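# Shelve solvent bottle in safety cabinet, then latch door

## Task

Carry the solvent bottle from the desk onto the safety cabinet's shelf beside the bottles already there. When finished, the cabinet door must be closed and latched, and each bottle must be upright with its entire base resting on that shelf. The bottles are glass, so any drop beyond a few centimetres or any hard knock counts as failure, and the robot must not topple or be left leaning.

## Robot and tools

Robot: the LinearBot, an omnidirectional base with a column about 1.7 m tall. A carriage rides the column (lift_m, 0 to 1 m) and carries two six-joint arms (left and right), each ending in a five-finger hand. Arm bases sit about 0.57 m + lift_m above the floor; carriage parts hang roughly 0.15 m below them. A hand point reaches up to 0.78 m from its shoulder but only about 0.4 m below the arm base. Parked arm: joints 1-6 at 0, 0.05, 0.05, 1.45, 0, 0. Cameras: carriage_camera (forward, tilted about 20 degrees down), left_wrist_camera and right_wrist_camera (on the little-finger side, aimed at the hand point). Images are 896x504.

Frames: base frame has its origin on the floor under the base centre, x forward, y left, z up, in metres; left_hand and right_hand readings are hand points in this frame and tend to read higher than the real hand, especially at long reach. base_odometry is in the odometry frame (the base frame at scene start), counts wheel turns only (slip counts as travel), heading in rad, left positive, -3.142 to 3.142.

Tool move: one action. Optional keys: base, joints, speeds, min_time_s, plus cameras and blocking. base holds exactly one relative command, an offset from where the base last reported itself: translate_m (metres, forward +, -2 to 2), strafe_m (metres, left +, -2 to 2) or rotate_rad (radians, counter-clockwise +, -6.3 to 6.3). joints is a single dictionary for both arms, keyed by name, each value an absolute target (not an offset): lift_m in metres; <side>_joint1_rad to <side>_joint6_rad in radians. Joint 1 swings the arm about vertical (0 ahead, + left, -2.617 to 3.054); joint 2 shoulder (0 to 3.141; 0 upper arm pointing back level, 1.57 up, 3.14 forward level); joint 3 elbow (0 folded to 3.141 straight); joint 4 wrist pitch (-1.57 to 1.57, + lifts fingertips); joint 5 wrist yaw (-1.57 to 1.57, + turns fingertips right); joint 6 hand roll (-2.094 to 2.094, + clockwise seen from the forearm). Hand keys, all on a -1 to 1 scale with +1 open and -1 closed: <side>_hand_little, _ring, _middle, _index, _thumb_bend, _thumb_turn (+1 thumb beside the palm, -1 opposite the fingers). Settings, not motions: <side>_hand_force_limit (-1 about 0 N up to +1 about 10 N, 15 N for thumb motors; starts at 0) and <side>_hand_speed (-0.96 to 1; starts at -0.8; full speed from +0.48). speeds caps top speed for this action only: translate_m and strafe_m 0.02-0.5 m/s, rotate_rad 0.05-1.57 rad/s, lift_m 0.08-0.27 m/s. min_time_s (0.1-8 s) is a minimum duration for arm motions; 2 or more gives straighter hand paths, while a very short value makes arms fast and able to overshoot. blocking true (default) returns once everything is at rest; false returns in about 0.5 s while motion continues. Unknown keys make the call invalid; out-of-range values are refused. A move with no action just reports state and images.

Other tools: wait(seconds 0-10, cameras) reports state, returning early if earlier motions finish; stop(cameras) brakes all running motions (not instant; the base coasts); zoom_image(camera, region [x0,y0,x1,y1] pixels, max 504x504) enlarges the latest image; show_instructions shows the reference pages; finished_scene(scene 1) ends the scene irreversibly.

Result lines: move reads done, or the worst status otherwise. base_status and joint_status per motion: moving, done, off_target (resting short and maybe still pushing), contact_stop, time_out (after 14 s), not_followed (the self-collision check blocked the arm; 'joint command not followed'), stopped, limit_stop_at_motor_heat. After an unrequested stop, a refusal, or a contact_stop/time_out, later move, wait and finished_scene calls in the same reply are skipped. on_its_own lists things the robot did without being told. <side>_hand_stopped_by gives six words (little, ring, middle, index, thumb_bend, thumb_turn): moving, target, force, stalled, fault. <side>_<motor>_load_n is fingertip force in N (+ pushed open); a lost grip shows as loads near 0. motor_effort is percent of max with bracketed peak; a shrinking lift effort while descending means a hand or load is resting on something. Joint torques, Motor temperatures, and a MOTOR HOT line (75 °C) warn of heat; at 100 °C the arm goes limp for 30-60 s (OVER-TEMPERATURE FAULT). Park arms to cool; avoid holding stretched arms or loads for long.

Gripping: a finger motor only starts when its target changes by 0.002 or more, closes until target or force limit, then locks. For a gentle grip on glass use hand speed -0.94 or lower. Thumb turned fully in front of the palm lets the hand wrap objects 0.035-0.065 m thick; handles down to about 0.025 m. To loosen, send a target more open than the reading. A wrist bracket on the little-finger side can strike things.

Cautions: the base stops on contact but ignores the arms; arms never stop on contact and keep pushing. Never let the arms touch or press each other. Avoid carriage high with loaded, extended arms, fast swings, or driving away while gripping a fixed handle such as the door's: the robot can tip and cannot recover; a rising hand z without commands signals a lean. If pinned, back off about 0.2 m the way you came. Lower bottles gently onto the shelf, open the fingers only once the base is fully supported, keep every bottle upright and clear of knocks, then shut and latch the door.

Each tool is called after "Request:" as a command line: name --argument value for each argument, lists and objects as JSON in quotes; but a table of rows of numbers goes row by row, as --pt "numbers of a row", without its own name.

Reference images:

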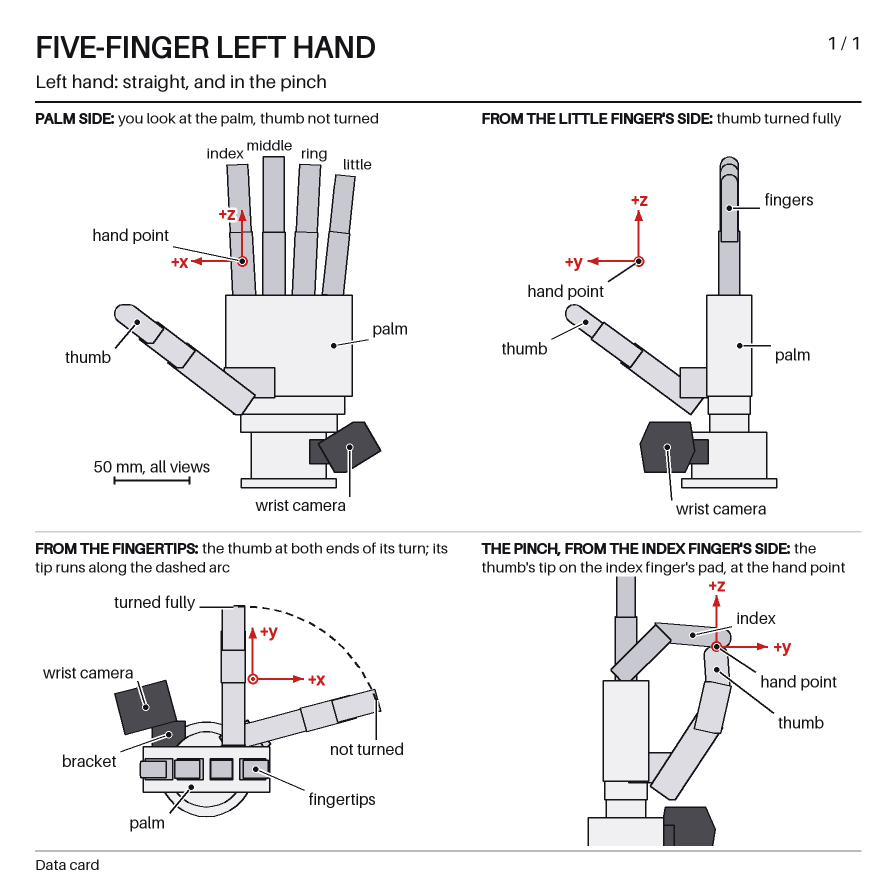

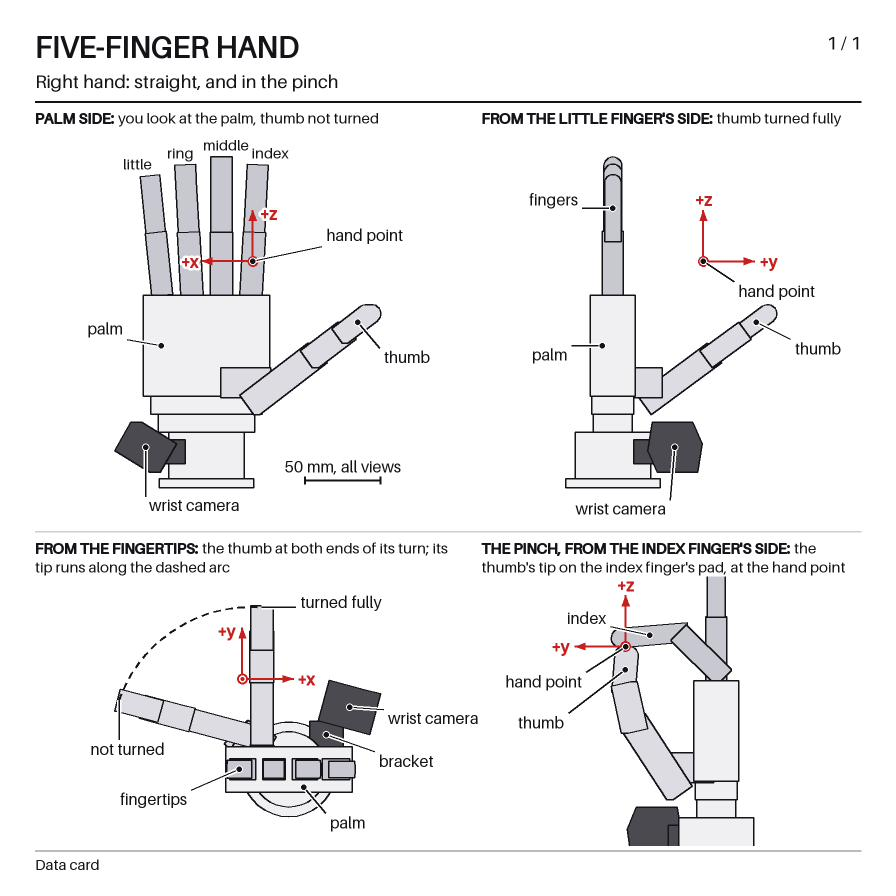

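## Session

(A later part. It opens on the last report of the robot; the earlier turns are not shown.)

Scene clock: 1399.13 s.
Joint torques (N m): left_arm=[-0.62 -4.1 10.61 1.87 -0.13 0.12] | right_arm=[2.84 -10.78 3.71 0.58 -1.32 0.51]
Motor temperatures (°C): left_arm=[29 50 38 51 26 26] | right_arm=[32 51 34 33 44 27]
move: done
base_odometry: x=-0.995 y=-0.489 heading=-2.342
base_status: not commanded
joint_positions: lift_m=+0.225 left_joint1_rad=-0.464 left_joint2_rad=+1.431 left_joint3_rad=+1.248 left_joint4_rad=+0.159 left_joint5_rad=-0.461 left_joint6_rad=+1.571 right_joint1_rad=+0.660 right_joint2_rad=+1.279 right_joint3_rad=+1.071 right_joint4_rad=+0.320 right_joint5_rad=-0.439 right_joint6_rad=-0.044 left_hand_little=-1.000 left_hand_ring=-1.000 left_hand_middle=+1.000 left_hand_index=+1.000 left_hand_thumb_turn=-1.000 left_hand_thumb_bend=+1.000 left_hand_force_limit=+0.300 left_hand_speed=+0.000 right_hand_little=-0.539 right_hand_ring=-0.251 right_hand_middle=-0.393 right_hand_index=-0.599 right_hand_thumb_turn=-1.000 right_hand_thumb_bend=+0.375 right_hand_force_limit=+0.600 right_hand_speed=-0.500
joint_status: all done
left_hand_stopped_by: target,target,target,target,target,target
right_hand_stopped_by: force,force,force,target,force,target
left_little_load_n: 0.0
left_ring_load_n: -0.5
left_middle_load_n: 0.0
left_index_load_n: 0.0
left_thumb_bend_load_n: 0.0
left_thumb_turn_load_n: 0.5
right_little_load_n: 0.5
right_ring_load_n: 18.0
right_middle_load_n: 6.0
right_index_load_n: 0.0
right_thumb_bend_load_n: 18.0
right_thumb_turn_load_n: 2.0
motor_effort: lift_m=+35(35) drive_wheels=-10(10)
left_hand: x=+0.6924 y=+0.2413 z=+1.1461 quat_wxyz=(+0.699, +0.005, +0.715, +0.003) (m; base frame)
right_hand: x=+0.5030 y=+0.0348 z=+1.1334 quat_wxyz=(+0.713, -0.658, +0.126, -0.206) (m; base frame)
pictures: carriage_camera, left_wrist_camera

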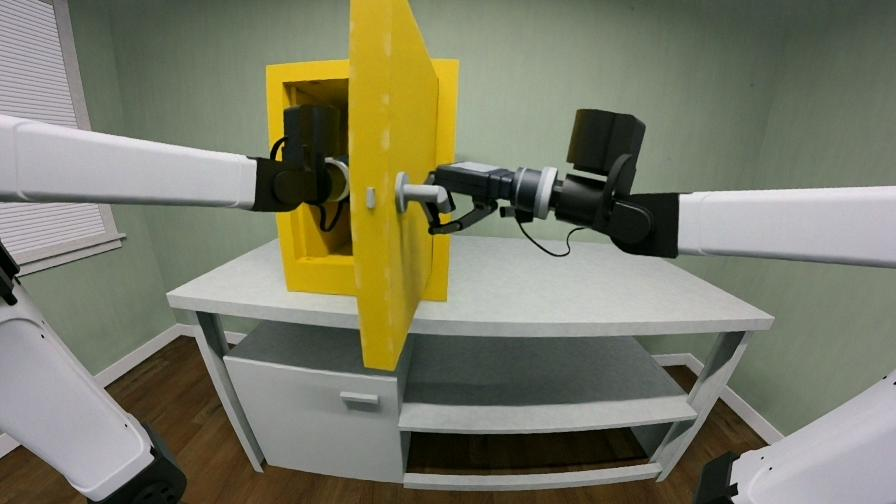

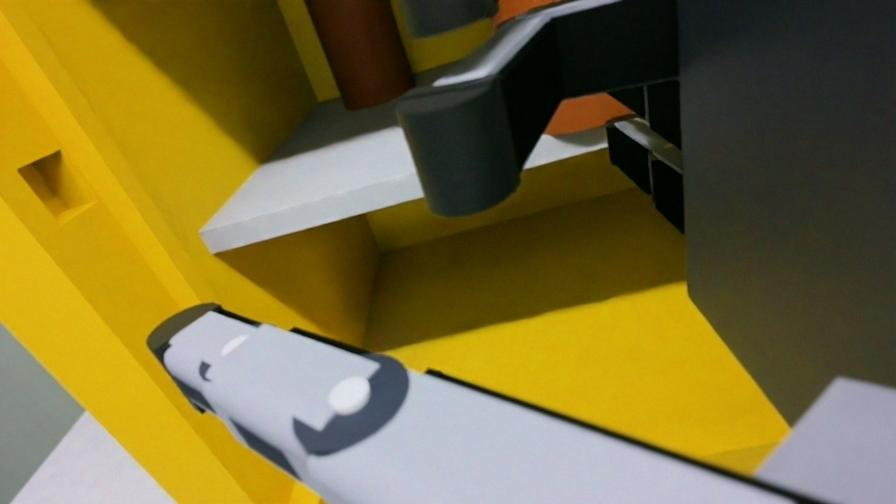

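Request:
move --joints '{"left_joint1_rad":-0.40,"left_joint2_rad":1.64,"left_joint3_rad":1.51,"left_joint4_rad":0.17,"left_joint5_rad":-0.40,"left_hand_ring":1,"left_hand_little":1}' --min_time_s 2 --cameras '["left_wrist_camera"]'

Request:
zoom_image --camera "left_wrist_camera" --region '[380, 0, 720, 260]'

Scene clock: 1406.17 s.
Joint torques (N m): left_arm=[0.66 -5.45 10.62 1.84 0.1 0.11] | right_arm=[2.78 -10.77 3.77 0.58 -1.32 0.5]
move: done
base_odometry: x=-0.995 y=-0.489 heading=-2.342
base_status: not commanded
joint_positions: lift_m=+0.225 left_joint1_rad=-0.408 left_joint2_rad=+1.630 left_joint3_rad=+1.478 left_joint4_rad=+0.161 left_joint5_rad=-0.410 left_joint6_rad=+1.571 right_joint1_rad=+0.660 right_joint2_rad=+1.279 right_joint3_rad=+1.071 right_joint4_rad=+0.320 right_joint5_rad=-0.439 right_joint6_rad=-0.044 left_hand_little=+1.000 left_hand_ring=+1.000 left_hand_middle=+1.000 left_hand_index=+1.000 left_hand_thumb_turn=-1.000 left_hand_thumb_bend=+1.000 left_hand_force_limit=+0.300 left_hand_speed=+0.000 right_hand_little=-0.539 right_hand_ring=-0.251 right_hand_middle=-0.393 right_hand_index=-0.599 right_hand_thumb_turn=-1.000 right_hand_thumb_bend=+0.375 right_hand_force_limit=+0.600 right_hand_speed=-0.500
joint_status: all done
left_hand_stopped_by: target,target,target,target,target,target
right_hand_stopped_by: force,force,force,target,force,target
left_little_load_n: 0.5
left_ring_load_n: 0.0
left_middle_load_n: 0.0
left_index_load_n: 0.0
left_thumb_bend_load_n: 0.0
left_thumb_turn_load_n: 0.0
right_little_load_n: 0.5
right_ring_load_n: 18.0
right_middle_load_n: 5.5
right_index_load_n: 0.0
right_thumb_bend_load_n: 18.0
right_thumb_turn_load_n: 2.0
motor_effort: lift_m=+35(35) drive_wheels=-10(11)
left_hand: x=+0.7478 y=+0.2373 z=+1.1637 quat_wxyz=(+0.710, -0.002, +0.704, +0.000) (m; base frame)
right_hand: x=+0.5030 y=+0.0348 z=+1.1334 quat_wxyz=(+0.713, -0.658, +0.126, -0.206) (m; base frame)
pictures: left_wrist_camera

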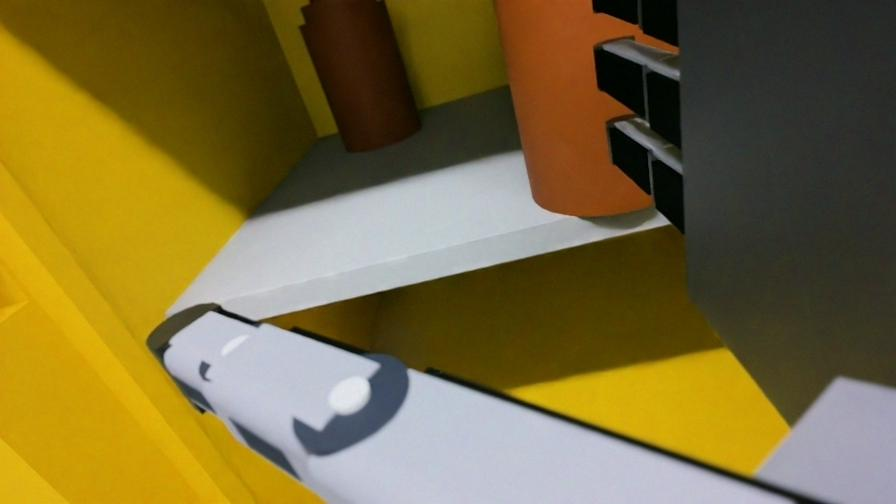

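Scaled by 1.482 from the camera's 896x504 image, which has a finer 1280x720 frame.

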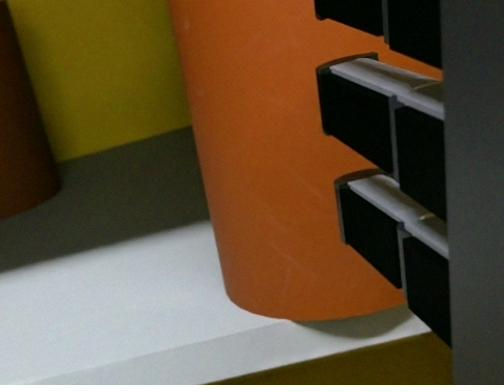

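Request:
move --joints '{"left_joint1_rad":-0.376,"left_joint2_rad":1.745,"left_joint3_rad":1.61,"left_joint4_rad":0.16,"left_joint5_rad":-0.37}' --min_time_s 2.5 --cameras '["left_wrist_camera"]'

Request:
zoom_image --camera "left_wrist_camera" --region '[380, 0, 720, 260]'

Scene clock: 1421.33 s.
Joint torques (N m): left_arm=[0.85 -5.78 10.76 1.76 0.14 0.11] | right_arm=[2.84 -10.85 3.71 0.59 -1.33 0.5]
move: done
base_odometry: x=-0.995 y=-0.489 heading=-2.342
base_status: not commanded
joint_positions: lift_m=+0.225 left_joint1_rad=-0.386 left_joint2_rad=+1.730 left_joint3_rad=+1.577 left_joint4_rad=+0.160 left_joint5_rad=-0.385 left_joint6_rad=+1.571 right_joint1_rad=+0.660 right_joint2_rad=+1.279 right_joint3_rad=+1.071 right_joint4_rad=+0.320 right_joint5_rad=-0.439 right_joint6_rad=-0.044 left_hand_little=+1.000 left_hand_ring=+1.000 left_hand_middle=+1.000 left_hand_index=+1.000 left_hand_thumb_turn=-1.000 left_hand_thumb_bend=+1.000 left_hand_force_limit=+0.300 left_hand_speed=+0.000 right_hand_little=-0.539 right_hand_ring=-0.251 right_hand_middle=-0.393 right_hand_index=-0.599 right_hand_thumb_turn=-1.000 right_hand_thumb_bend=+0.375 right_hand_force_limit=+0.600 right_hand_speed=-0.500
joint_status: all done
left_hand_stopped_by: target,target,target,target,target,target
right_hand_stopped_by: force,force,force,target,force,target
left_little_load_n: 0.0
left_ring_load_n: 0.0
left_middle_load_n: 0.0
left_index_load_n: 0.0
left_thumb_bend_load_n: 0.0
left_thumb_turn_load_n: 0.5
right_little_load_n: 1.0
right_ring_load_n: 18.0
right_middle_load_n: 6.0
right_index_load_n: 0.0
right_thumb_bend_load_n: 17.5
right_thumb_turn_load_n: 2.0
motor_effort: lift_m=+35(35) drive_wheels=-10(10)
left_hand: x=+0.7753 y=+0.2343 z=+1.1603 quat_wxyz=(+0.709, -0.001, +0.705, -0.001) (m; base frame)
right_hand: x=+0.5030 y=+0.0348 z=+1.1334 quat_wxyz=(+0.713, -0.658, +0.126, -0.206) (m; base frame)
pictures: left_wrist_camera

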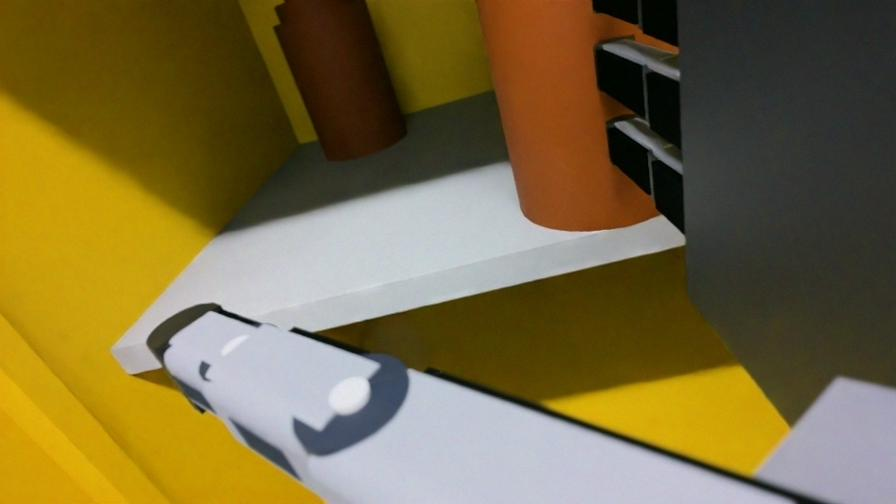

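Scaled by 1.482 from the camera's 896x504 image, which has a finer 1280x720 frame.

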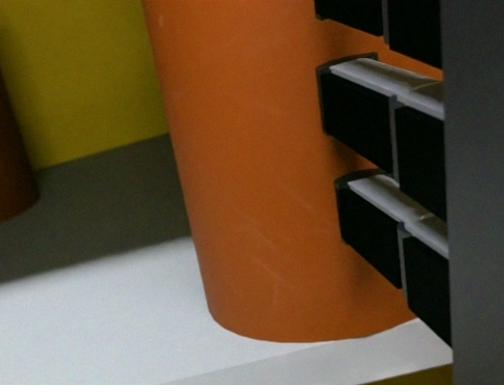

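Request:
move --joints '{"left_joint1_rad":-0.348,"left_joint2_rad":1.82,"left_joint3_rad":1.695,"left_joint4_rad":0.145,"left_joint5_rad":-0.342}' --min_time_s 3 --cameras '["left_wrist_camera"]'

Request:
zoom_image --camera "left_wrist_camera" --region '[380, 0, 720, 260]'

Scene clock: 1428.77 s.
Joint torques (N m): left_arm=[0.99 -6.23 10.66 1.71 0.09 0.11] | right_arm=[2.84 -10.89 3.67 0.57 -1.32 0.53]
move: done
base_odometry: x=-0.995 y=-0.489 heading=-2.342
base_status: not commanded
joint_positions: lift_m=+0.225 left_joint1_rad=-0.360 left_joint2_rad=+1.804 left_joint3_rad=+1.663 left_joint4_rad=+0.152 left_joint5_rad=-0.351 left_joint6_rad=+1.571 right_joint1_rad=+0.660 right_joint2_rad=+1.279 right_joint3_rad=+1.071 right_joint4_rad=+0.320 right_joint5_rad=-0.439 right_joint6_rad=-0.044 left_hand_little=+1.000 left_hand_ring=+1.000 left_hand_middle=+1.000 left_hand_index=+1.000 left_hand_thumb_turn=-1.000 left_hand_thumb_bend=+1.000 left_hand_force_limit=+0.300 left_hand_speed=+0.000 right_hand_little=-0.539 right_hand_ring=-0.251 right_hand_middle=-0.393 right_hand_index=-0.599 right_hand_thumb_turn=-1.000 right_hand_thumb_bend=+0.375 right_hand_force_limit=+0.600 right_hand_speed=-0.500
joint_status: all done
left_hand_stopped_by: target,target,target,target,target,target
right_hand_stopped_by: force,force,force,target,force,target
left_little_load_n: 0.0
left_ring_load_n: 0.0
left_middle_load_n: 0.0
left_index_load_n: 0.0
left_thumb_bend_load_n: 0.0
left_thumb_turn_load_n: 0.5
right_little_load_n: 0.5
right_ring_load_n: 18.0
right_middle_load_n: 6.0
right_index_load_n: 0.5
right_thumb_bend_load_n: 17.5
right_thumb_turn_load_n: 2.0
motor_effort: lift_m=+35(35) drive_wheels=-10(11)
left_hand: x=+0.7973 y=+0.2353 z=+1.1601 quat_wxyz=(+0.711, +0.002, +0.704, -0.004) (m; base frame)
right_hand: x=+0.5030 y=+0.0348 z=+1.1334 quat_wxyz=(+0.713, -0.658, +0.126, -0.206) (m; base frame)
pictures: left_wrist_camera

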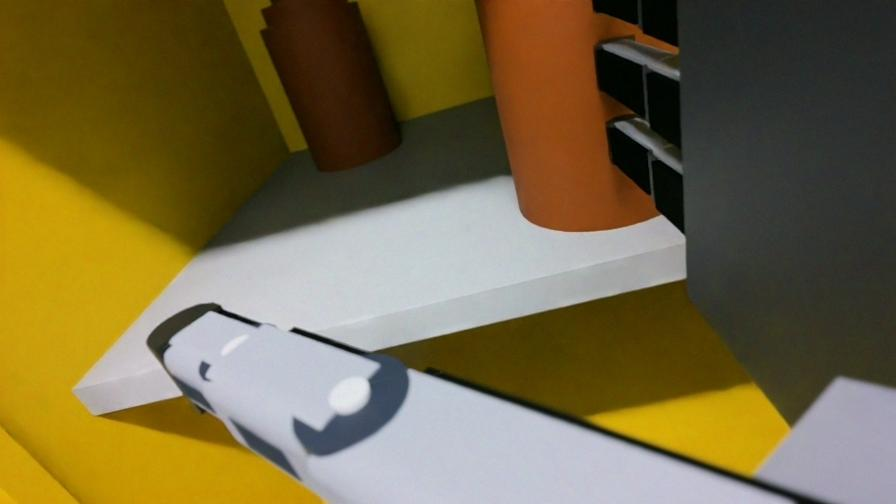

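Scaled by 1.482 from the camera's 896x504 image, which has a finer 1280x720 frame.

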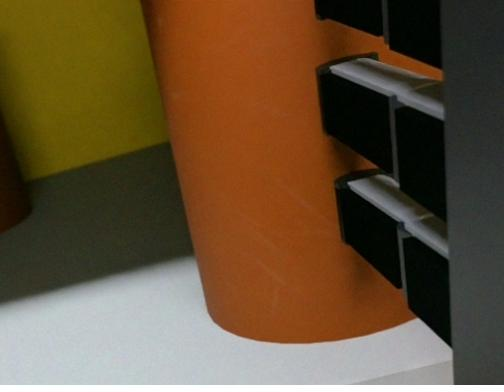

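Request:
move --joints '{"left_joint1_rad":-0.335,"left_joint2_rad":1.88,"left_joint3_rad":1.77,"left_joint4_rad":0.13,"left_joint5_rad":-0.332}' --min_time_s 2.5 --cameras '["left_wrist_camera"]'

Request:
zoom_image --camera "left_wrist_camera" --region '[380, 0, 720, 260]'

Scene clock: 1434.90 s.
Joint torques (N m): left_arm=[0.95 -6.58 10.63 1.71 0.09 0.11] | right_arm=[2.88 -10.88 3.75 0.6 -1.32 0.51]
move: done
base_odometry: x=-0.995 y=-0.489 heading=-2.342
base_status: not commanded
joint_positions: lift_m=+0.225 left_joint1_rad=-0.347 left_joint2_rad=+1.863 left_joint3_rad=+1.738 left_joint4_rad=+0.137 left_joint5_rad=-0.341 left_joint6_rad=+1.571 right_joint1_rad=+0.660 right_joint2_rad=+1.279 right_joint3_rad=+1.071 right_joint4_rad=+0.320 right_joint5_rad=-0.439 right_joint6_rad=-0.044 left_hand_little=+1.000 left_hand_ring=+1.000 left_hand_middle=+1.000 left_hand_index=+1.000 left_hand_thumb_turn=-1.000 left_hand_thumb_bend=+1.000 left_hand_force_limit=+0.300 left_hand_speed=+0.000 right_hand_little=-0.539 right_hand_ring=-0.251 right_hand_middle=-0.393 right_hand_index=-0.599 right_hand_thumb_turn=-1.000 right_hand_thumb_bend=+0.375 right_hand_force_limit=+0.600 right_hand_speed=-0.500
joint_status: all done
left_hand_stopped_by: target,target,target,target,target,target
right_hand_stopped_by: force,force,force,target,force,target
left_little_load_n: 0.0
left_ring_load_n: 0.0
left_middle_load_n: 0.0
left_index_load_n: 0.0
left_thumb_bend_load_n: 0.5
left_thumb_turn_load_n: 0.5
right_little_load_n: 1.0
right_ring_load_n: 18.0
right_middle_load_n: 5.5
right_index_load_n: 0.0
right_thumb_bend_load_n: 17.5
right_thumb_turn_load_n: 2.0
motor_effort: lift_m=+35(35) drive_wheels=-10(11)
left_hand: x=+0.8128 y=+0.2358 z=+1.1604 quat_wxyz=(+0.711, +0.001, +0.703, -0.003) (m; base frame)
right_hand: x=+0.5030 y=+0.0348 z=+1.1334 quat_wxyz=(+0.713, -0.658, +0.126, -0.206) (m; base frame)
pictures: left_wrist_camera

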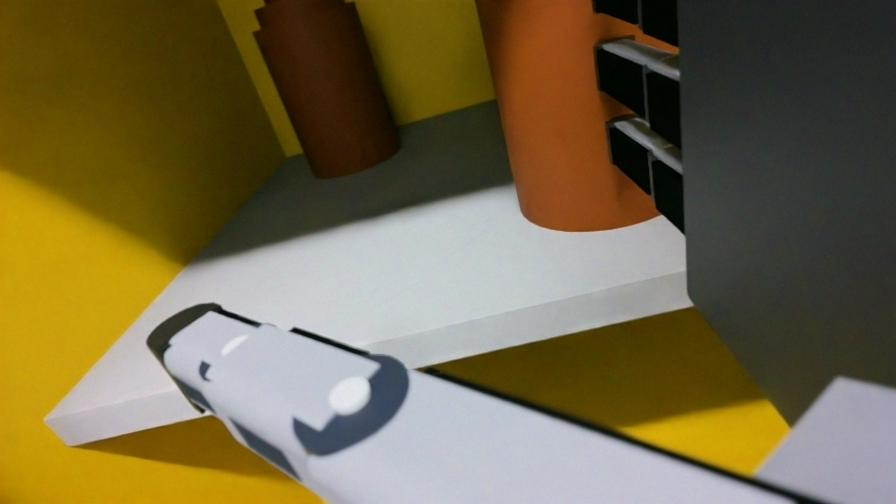

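Scaled by 1.482 from the camera's 896x504 image, which has a finer 1280x720 frame.

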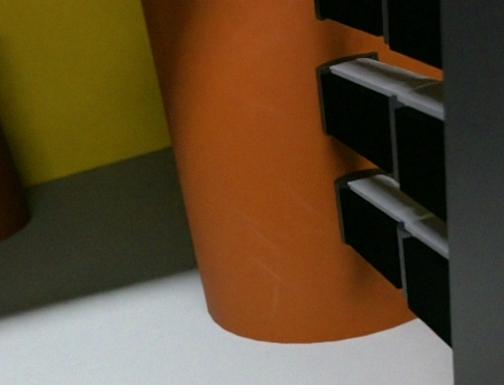

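Request:
move --joints '{"left_joint1_rad":-0.395,"left_joint2_rad":1.66,"left_joint3_rad":1.52,"left_joint4_rad":0.165,"left_joint5_rad":-0.40}' --min_time_s 2 --cameras '["left_wrist_camera"]'

Request:
move --joints '{"left_joint1_rad":-0.40,"left_joint2_rad":1.155,"left_joint3_rad":1.06,"left_joint4_rad":0.10,"left_joint5_rad":-0.15}' --min_time_s 2 --cameras '["left_wrist_camera"]'

Request:
zoom_image --camera "left_wrist_camera" --region '[180, 0, 680, 300]'

Scene clock: 1441.77 s.
Joint torques (N m): left_arm=[-0.61 -8.8 6.31 1.91 -0.11 0.11] | right_arm=[2.81 -10.8 3.81 0.59 -1.33 0.51]
move: done
base_odometry: x=-0.995 y=-0.489 heading=-2.342
base_status: not commanded
joint_positions: lift_m=+0.225 left_joint1_rad=-0.387 left_joint2_rad=+1.689 left_joint3_rad=+1.533 left_joint4_rad=+0.149 left_joint5_rad=-0.390 left_joint6_rad=+1.571 right_joint1_rad=+0.660 right_joint2_rad=+1.279 right_joint3_rad=+1.071 right_joint4_rad=+0.320 right_joint5_rad=-0.439 right_joint6_rad=-0.044 left_hand_little=+1.000 left_hand_ring=+1.000 left_hand_middle=+1.000 left_hand_index=+1.000 left_hand_thumb_turn=-1.000 left_hand_thumb_bend=+1.000 left_hand_force_limit=+0.300 left_hand_speed=+0.000 right_hand_little=-0.539 right_hand_ring=-0.251 right_hand_middle=-0.393 right_hand_index=-0.599 right_hand_thumb_turn=-1.000 right_hand_thumb_bend=+0.375 right_hand_force_limit=+0.600 right_hand_speed=-0.500
joint_status: all done
left_hand_stopped_by: target,target,target,target,target,target
right_hand_stopped_by: force,force,force,target,force,target
left_little_load_n: 0.0
left_ring_load_n: 0.0
left_middle_load_n: 0.0
left_index_load_n: 0.0
left_thumb_bend_load_n: 0.0
left_thumb_turn_load_n: 0.0
right_little_load_n: 0.5
right_ring_load_n: 18.0
right_middle_load_n: 5.5
right_index_load_n: 0.0
right_thumb_bend_load_n: 17.5
right_thumb_turn_load_n: 2.0
motor_effort: lift_m=+35(36) drive_wheels=-9(11)
left_hand: x=+0.7647 y=+0.2384 z=+1.1580 quat_wxyz=(+0.705, +0.000, +0.709, +0.002) (m; base frame)
right_hand: x=+0.5030 y=+0.0348 z=+1.1334 quat_wxyz=(+0.713, -0.658, +0.126, -0.206) (m; base frame)
pictures: left_wrist_camera

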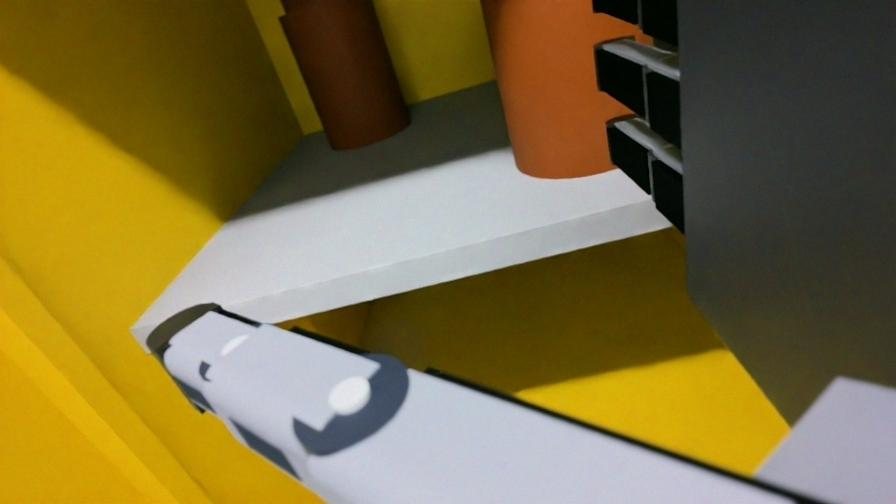

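Scene clock: 1444.07 s.
Joint torques (N m): left_arm=[-0.84 -4.1 6.3 1.71 0.09 0.11] | right_arm=[2.84 -10.74 3.77 0.58 -1.31 0.5]
move: done
base_odometry: x=-0.995 y=-0.489 heading=-2.342
base_status: not commanded
joint_positions: lift_m=+0.225 left_joint1_rad=-0.390 left_joint2_rad=+1.170 left_joint3_rad=+1.074 left_joint4_rad=+0.111 left_joint5_rad=-0.161 left_joint6_rad=+1.571 right_joint1_rad=+0.660 right_joint2_rad=+1.279 right_joint3_rad=+1.071 right_joint4_rad=+0.320 right_joint5_rad=-0.439 right_joint6_rad=-0.044 left_hand_little=+1.000 left_hand_ring=+1.000 left_hand_middle=+1.000 left_hand_index=+1.000 left_hand_thumb_turn=-1.000 left_hand_thumb_bend=+1.000 left_hand_force_limit=+0.300 left_hand_speed=+0.000 right_hand_little=-0.539 right_hand_ring=-0.251 right_hand_middle=-0.393 right_hand_index=-0.599 right_hand_thumb_turn=-1.000 right_hand_thumb_bend=+0.375 right_hand_force_limit=+0.600 right_hand_speed=-0.500
joint_status: all done
left_hand_stopped_by: target,target,target,target,target,target
right_hand_stopped_by: force,force,force,target,force,target
left_little_load_n: 0.0
left_ring_load_n: 0.0
left_middle_load_n: 0.0
left_index_load_n: 0.0
left_thumb_bend_load_n: 0.0
left_thumb_turn_load_n: 0.0
right_little_load_n: 0.5
right_ring_load_n: 18.0
right_middle_load_n: 5.5
right_index_load_n: 0.0
right_thumb_bend_load_n: 18.0
right_thumb_turn_load_n: 2.0
motor_effort: lift_m=+34(35) drive_wheels=-10(10)
left_hand: x=+0.6481 y=+0.2429 z=+1.1588 quat_wxyz=(+0.707, +0.080, +0.698, -0.082) (m; base frame)
right_hand: x=+0.5030 y=+0.0348 z=+1.1334 quat_wxyz=(+0.713, -0.658, +0.126, -0.206) (m; base frame)
pictures: left_wrist_camera

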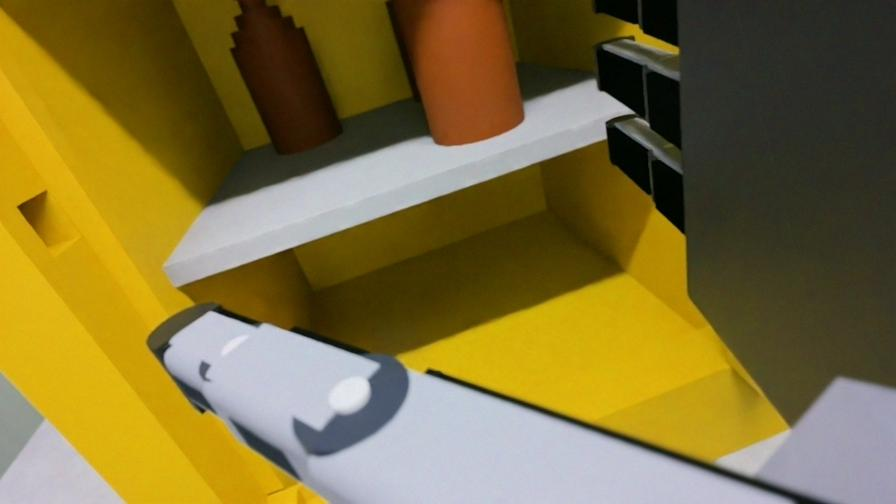

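Scaled by 1.008 from the camera's 896x504 image, which has a finer 1280x720 frame.

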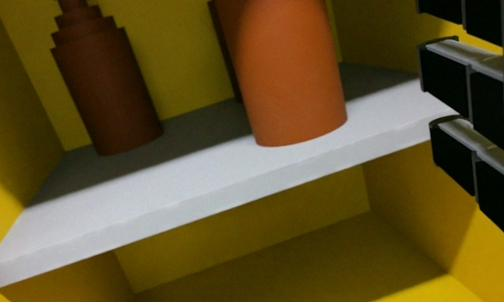

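Request:
move --joints '{"left_joint1_rad":0,"left_joint2_rad":0.05,"left_joint3_rad":0.05,"left_joint4_rad":1.45,"left_joint5_rad":0,"left_joint6_rad":0}' --min_time_s 3 --cameras '["carriage_camera","right_wrist_camera"]'

Scene clock: 1450.87 s.
Joint torques (N m): left_arm=[0.69 2.59 4.38 0.02 0.09 -0.07] | right_arm=[2.82 -10.86 3.81 0.59 -1.34 0.51]
move: done
base_odometry: x=-0.995 y=-0.489 heading=-2.342
base_status: not commanded
joint_positions: lift_m=+0.225 left_joint1_rad=-0.008 left_joint2_rad=+0.058 left_joint3_rad=+0.061 left_joint4_rad=+1.436 left_joint5_rad=-0.010 left_joint6_rad=+0.011 right_joint1_rad=+0.660 right_joint2_rad=+1.279 right_joint3_rad=+1.071 right_joint4_rad=+0.320 right_joint5_rad=-0.438 right_joint6_rad=-0.044 left_hand_little=+1.000 left_hand_ring=+1.000 left_hand_middle=+1.000 left_hand_index=+1.000 left_hand_thumb_turn=-1.000 left_hand_thumb_bend=+1.000 left_hand_force_limit=+0.300 left_hand_speed=+0.000 right_hand_little=-0.539 right_hand_ring=-0.251 right_hand_middle=-0.393 right_hand_index=-0.599 right_hand_thumb_turn=-1.000 right_hand_thumb_bend=+0.375 right_hand_force_limit=+0.600 right_hand_speed=-0.500
joint_status: all done
left_hand_stopped_by: target,target,target,target,target,target
right_hand_stopped_by: force,force,force,target,force,target
left_little_load_n: 0.0
left_ring_load_n: 0.0
left_middle_load_n: 0.0
left_index_load_n: -0.5
left_thumb_bend_load_n: 0.0
left_thumb_turn_load_n: 0.0
right_little_load_n: 1.0
right_ring_load_n: 18.0
right_middle_load_n: 6.0
right_index_load_n: 0.0
right_thumb_bend_load_n: 17.5
right_thumb_turn_load_n: 2.0
motor_effort: lift_m=+34(35) drive_wheels=-10(11)
left_hand: x=+0.3183 y=+0.2910 z=+1.2411 quat_wxyz=(+0.707, -0.050, +0.043, -0.704) (m; base frame)
right_hand: x=+0.5032 y=+0.0348 z=+1.1333 quat_wxyz=(+0.713, -0.658, +0.126, -0.206) (m; base frame)
pictures: carriage_camera, right_wrist_camera

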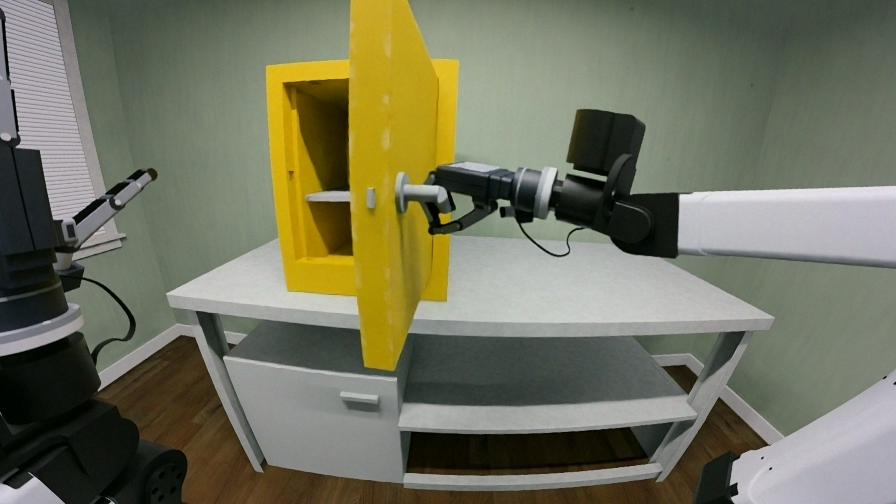

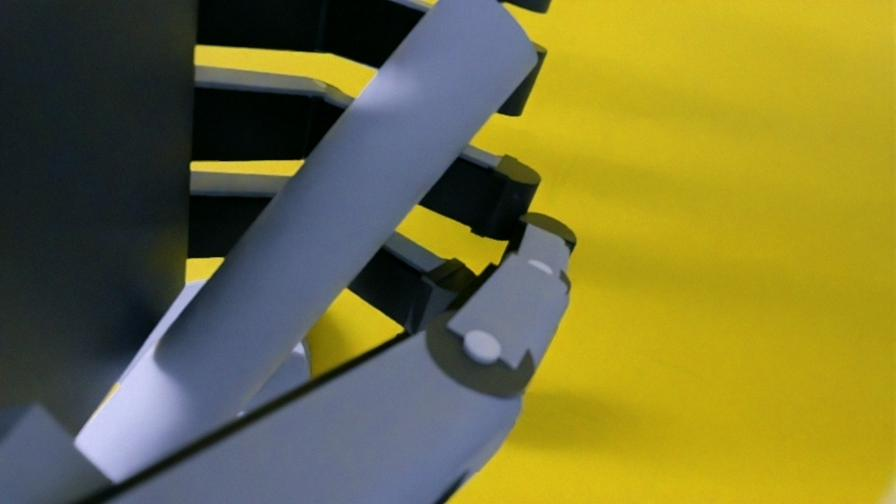

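Request:
move --base '{"strafe_m":0.12}' --speeds '{"strafe_m":0.05}' --joints '{"right_joint1_rad":0.78,"right_joint2_rad":1.115,"right_joint3_rad":0.98,"right_joint4_rad":0.21,"right_joint5_rad":-0.22}' --min_time_s 2.8 --cameras '["carriage_camera","right_wrist_camera"]'

Scene clock: 1476.90 s.
Joint torques (N m): left_arm=[0.59 2.59 4.37 0.02 0.07 -0.1] | right_arm=[3.74 -8.81 4.19 1.01 -0.95 0.53]
Motor temperatures (°C): left_arm=[29 45 39 43 26 26] | right_arm=[32 51 34 33 42 27]
move: off_target
base_odometry: x=-0.909 y=-0.573 heading=-2.342
base_status: done
joint_positions: lift_m=+0.225 left_joint1_rad=-0.007 left_joint2_rad=+0.058 left_joint3_rad=+0.061 left_joint4_rad=+1.438 left_joint5_rad=-0.008 left_joint6_rad=+0.009 right_joint1_rad=+0.728 right_joint2_rad=+1.168 right_joint3_rad=+1.001 right_joint4_rad=+0.311 right_joint5_rad=-0.101 right_joint6_rad=-0.045 left_hand_little=+1.000 left_hand_ring=+1.000 left_hand_middle=+1.000 left_hand_index=+1.000 left_hand_thumb_turn=-1.000 left_hand_thumb_bend=+1.000 left_hand_force_limit=+0.300 left_hand_speed=+0.000 right_hand_little=-0.539 right_hand_ring=-0.252 right_hand_middle=-0.393 right_hand_index=-0.599 right_hand_thumb_turn=-1.000 right_hand_thumb_bend=+0.375 right_hand_force_limit=+0.600 right_hand_speed=-0.500
joint_status: right_joint1_rad off_target (ended at +0.728, target +0.780); right_joint4_rad off_target (ended at +0.312, target +0.210); right_joint5_rad off_target (ended at -0.101, target -0.220); the others done
left_hand_stopped_by: target,target,target,target,target,target
right_hand_stopped_by: force,force,force,target,force,target
left_little_load_n: 0.0
left_ring_load_n: 0.0
left_middle_load_n: 0.0
left_index_load_n: 0.0
left_thumb_bend_load_n: 0.0
left_thumb_turn_load_n: 0.0
right_little_load_n: 5.5
right_ring_load_n: 6.5
right_middle_load_n: 5.5
right_index_load_n: 1.5
right_thumb_bend_load_n: 17.5
right_thumb_turn_load_n: 2.5
motor_effort: lift_m=+35(35) drive_wheels=-5(16)
left_hand: x=+0.3178 y=+0.2904 z=+1.2412 quat_wxyz=(+0.707, -0.048, +0.043, -0.705) (m; base frame)
right_hand: x=+0.5181 y=+0.0073 z=+1.1452 quat_wxyz=(+0.696, -0.617, +0.219, -0.295) (m; base frame)
pictures: carriage_camera, right_wrist_camera

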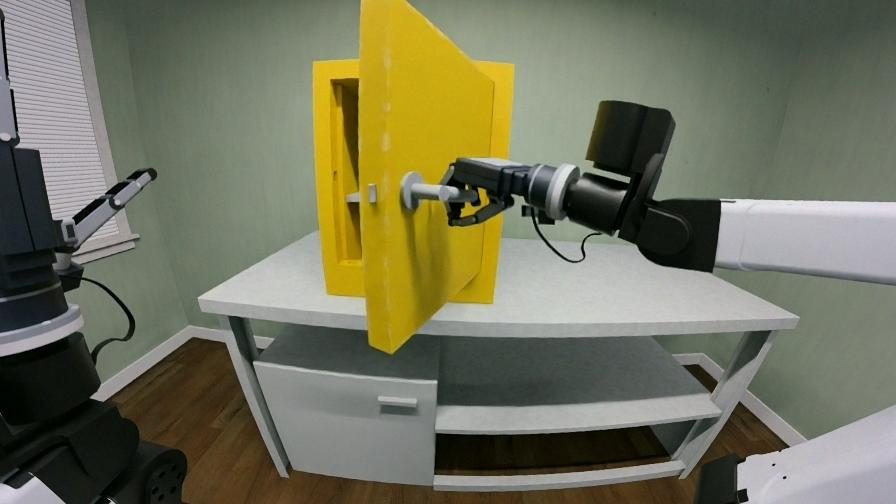

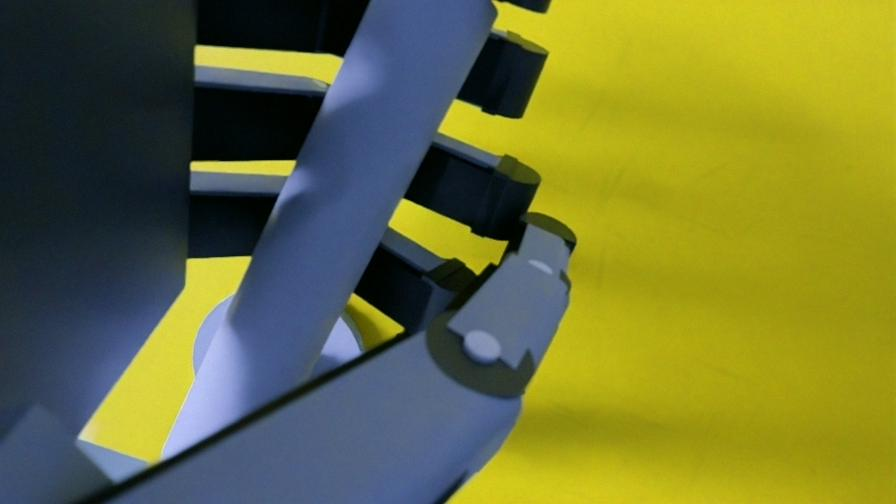

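Request:
move --base '{"strafe_m":0.14}' --speeds '{"strafe_m":0.05}' --joints '{"right_joint1_rad":0.765,"right_joint2_rad":1.13,"right_joint3_rad":0.99,"right_joint4_rad":0.21,"right_joint5_rad":0.17}' --min_time_s 3.2 --cameras '["carriage_camera","right_wrist_camera"]'

Scene clock: 1483.70 s.
Joint torques (N m): left_arm=[0.51 2.59 4.38 0 0.06 -0.1] | right_arm=[2.85 -6.89 5.09 1.16 -0.83 0.48]
move: off_target
base_odometry: x=-0.809 y=-0.671 heading=-2.342
base_status: done
joint_positions: lift_m=+0.225 left_joint1_rad=-0.006 left_joint2_rad=+0.058 left_joint3_rad=+0.061 left_joint4_rad=+1.440 left_joint5_rad=-0.007 left_joint6_rad=+0.009 right_joint1_rad=+0.724 right_joint2_rad=+1.163 right_joint3_rad=+1.001 right_joint4_rad=+0.297 right_joint5_rad=+0.269 right_joint6_rad=-0.041 left_hand_little=+1.000 left_hand_ring=+1.000 left_hand_middle=+1.000 left_hand_index=+1.000 left_hand_thumb_turn=-1.000 left_hand_thumb_bend=+1.000 left_hand_force_limit=+0.300 left_hand_speed=+0.000 right_hand_little=-0.539 right_hand_ring=-0.253 right_hand_middle=-0.393 right_hand_index=-0.599 right_hand_thumb_turn=-1.000 right_hand_thumb_bend=+0.375 right_hand_force_limit=+0.600 right_hand_speed=-0.500
joint_status: right_joint1_rad off_target (ended at +0.724, target +0.765); right_joint4_rad off_target (ended at +0.297, target +0.210); right_joint5_rad off_target (ended at +0.269, target +0.170); the others done
left_hand_stopped_by: target,target,target,target,target,target
right_hand_stopped_by: force,force,force,target,force,target
left_little_load_n: 0.0
left_ring_load_n: 0.0
left_middle_load_n: 0.0
left_index_load_n: 0.0
left_thumb_bend_load_n: 0.0
left_thumb_turn_load_n: 0.0
right_little_load_n: 7.0
right_ring_load_n: 4.5
right_middle_load_n: 5.5
right_index_load_n: 0.0
right_thumb_bend_load_n: 17.5
right_thumb_turn_load_n: 2.0
motor_effort: lift_m=+35(36) drive_wheels=-4(13)
left_hand: x=+0.3174 y=+0.2903 z=+1.2413 quat_wxyz=(+0.707, -0.047, +0.043, -0.705) (m; base frame)
right_hand: x=+0.5689 y=-0.0456 z=+1.1440 quat_wxyz=(+0.636, -0.560, +0.348, -0.400) (m; base frame)
pictures: carriage_camera, right_wrist_camera

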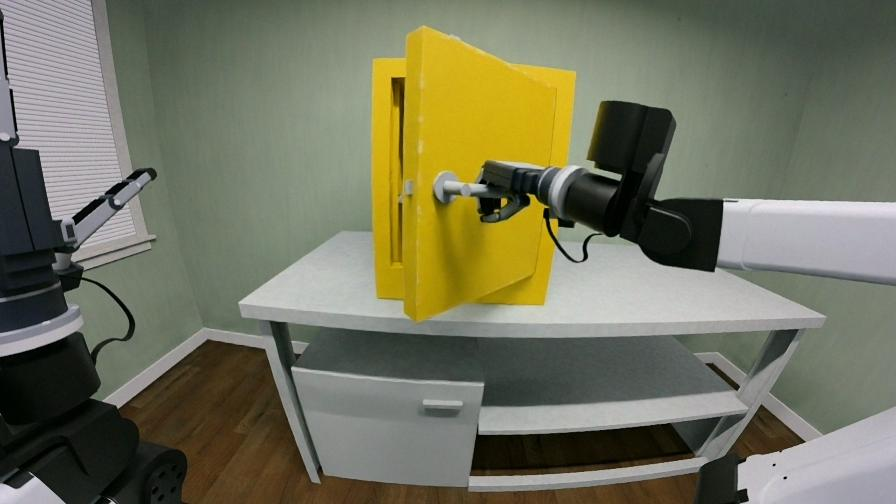

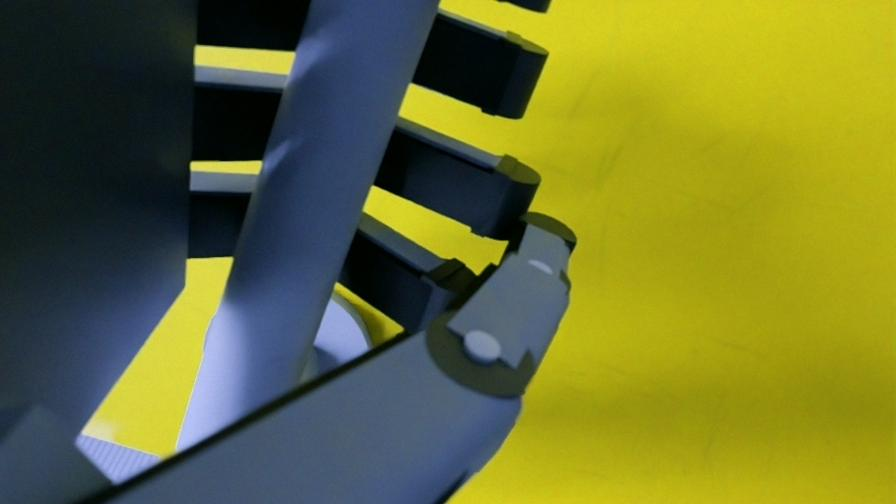

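Request:
move --base '{"strafe_m":0.095}' --speeds '{"strafe_m":0.05}' --joints '{"right_joint1_rad":0.68,"right_joint2_rad":1.25,"right_joint3_rad":1.08,"right_joint4_rad":0.2,"right_joint5_rad":0.38}' --min_time_s 2.4 --cameras '["carriage_camera","right_wrist_camera"]'

Scene clock: 1490.43 s.
Joint torques (N m): left_arm=[0.44 2.58 4.38 -0.01 0.05 -0.1] | right_arm=[2.71 -4.05 6.57 1.02 -0.65 0.46]
move: off_target
base_odometry: x=-0.741 y=-0.737 heading=-2.342
base_status: done
joint_positions: lift_m=+0.225 left_joint1_rad=-0.005 left_joint2_rad=+0.058 left_joint3_rad=+0.061 left_joint4_rad=+1.440 left_joint5_rad=-0.005 left_joint6_rad=+0.009 right_joint1_rad=+0.641 right_joint2_rad=+1.247 right_joint3_rad=+1.072 right_joint4_rad=+0.294 right_joint5_rad=+0.457 right_joint6_rad=-0.038 left_hand_little=+1.000 left_hand_ring=+1.000 left_hand_middle=+1.000 left_hand_index=+1.000 left_hand_thumb_turn=-1.000 left_hand_thumb_bend=+1.000 left_hand_force_limit=+0.300 left_hand_speed=+0.000 right_hand_little=-0.539 right_hand_ring=-0.253 right_hand_middle=-0.393 right_hand_index=-0.599 right_hand_thumb_turn=-1.000 right_hand_thumb_bend=+0.375 right_hand_force_limit=+0.600 right_hand_speed=-0.500
joint_status: right_joint1_rad off_target (ended at +0.641, target +0.680); right_joint4_rad off_target (ended at +0.294, target +0.200); right_joint5_rad off_target (ended at +0.457, target +0.380); the others done
left_hand_stopped_by: target,target,target,target,target,target
right_hand_stopped_by: force,force,force,target,force,target
left_little_load_n: 0.0
left_ring_load_n: 0.0
left_middle_load_n: 0.0
left_index_load_n: 0.0
left_thumb_bend_load_n: 0.0
left_thumb_turn_load_n: 0.0
right_little_load_n: 5.0
right_ring_load_n: 5.0
right_middle_load_n: 6.0
right_index_load_n: 0.0
right_thumb_bend_load_n: 17.5
right_thumb_turn_load_n: 2.0
motor_effort: lift_m=+35(36) drive_wheels=+1(13)
left_hand: x=+0.3172 y=+0.2901 z=+1.2414 quat_wxyz=(+0.707, -0.046, +0.043, -0.704) (m; base frame)
right_hand: x=+0.6220 y=-0.0965 z=+1.1433 quat_wxyz=(+0.575, -0.511, +0.432, -0.472) (m; base frame)
pictures: carriage_camera, right_wrist_camera

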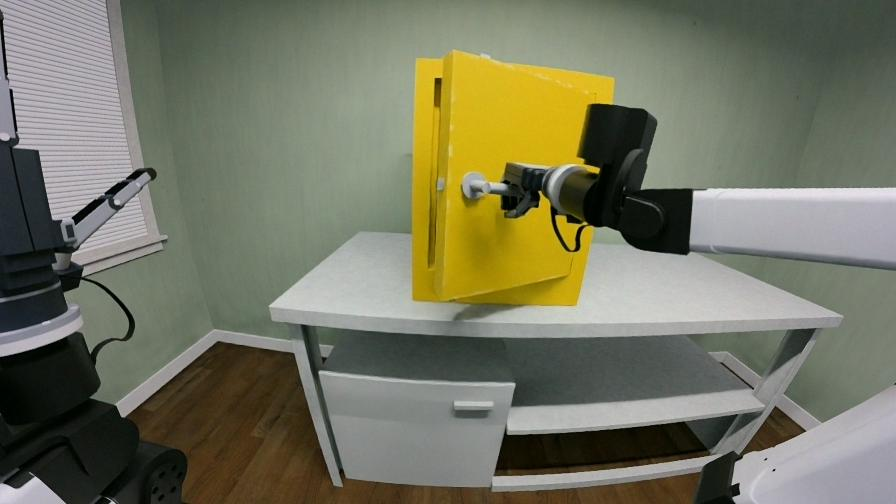

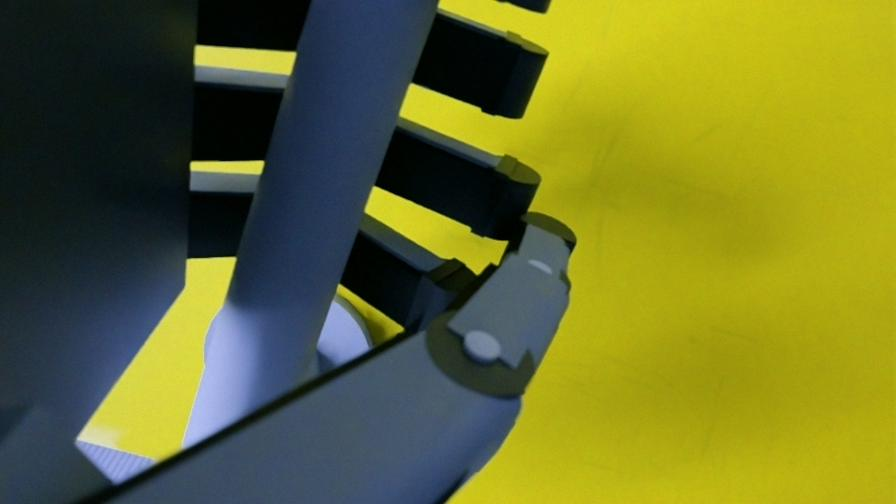

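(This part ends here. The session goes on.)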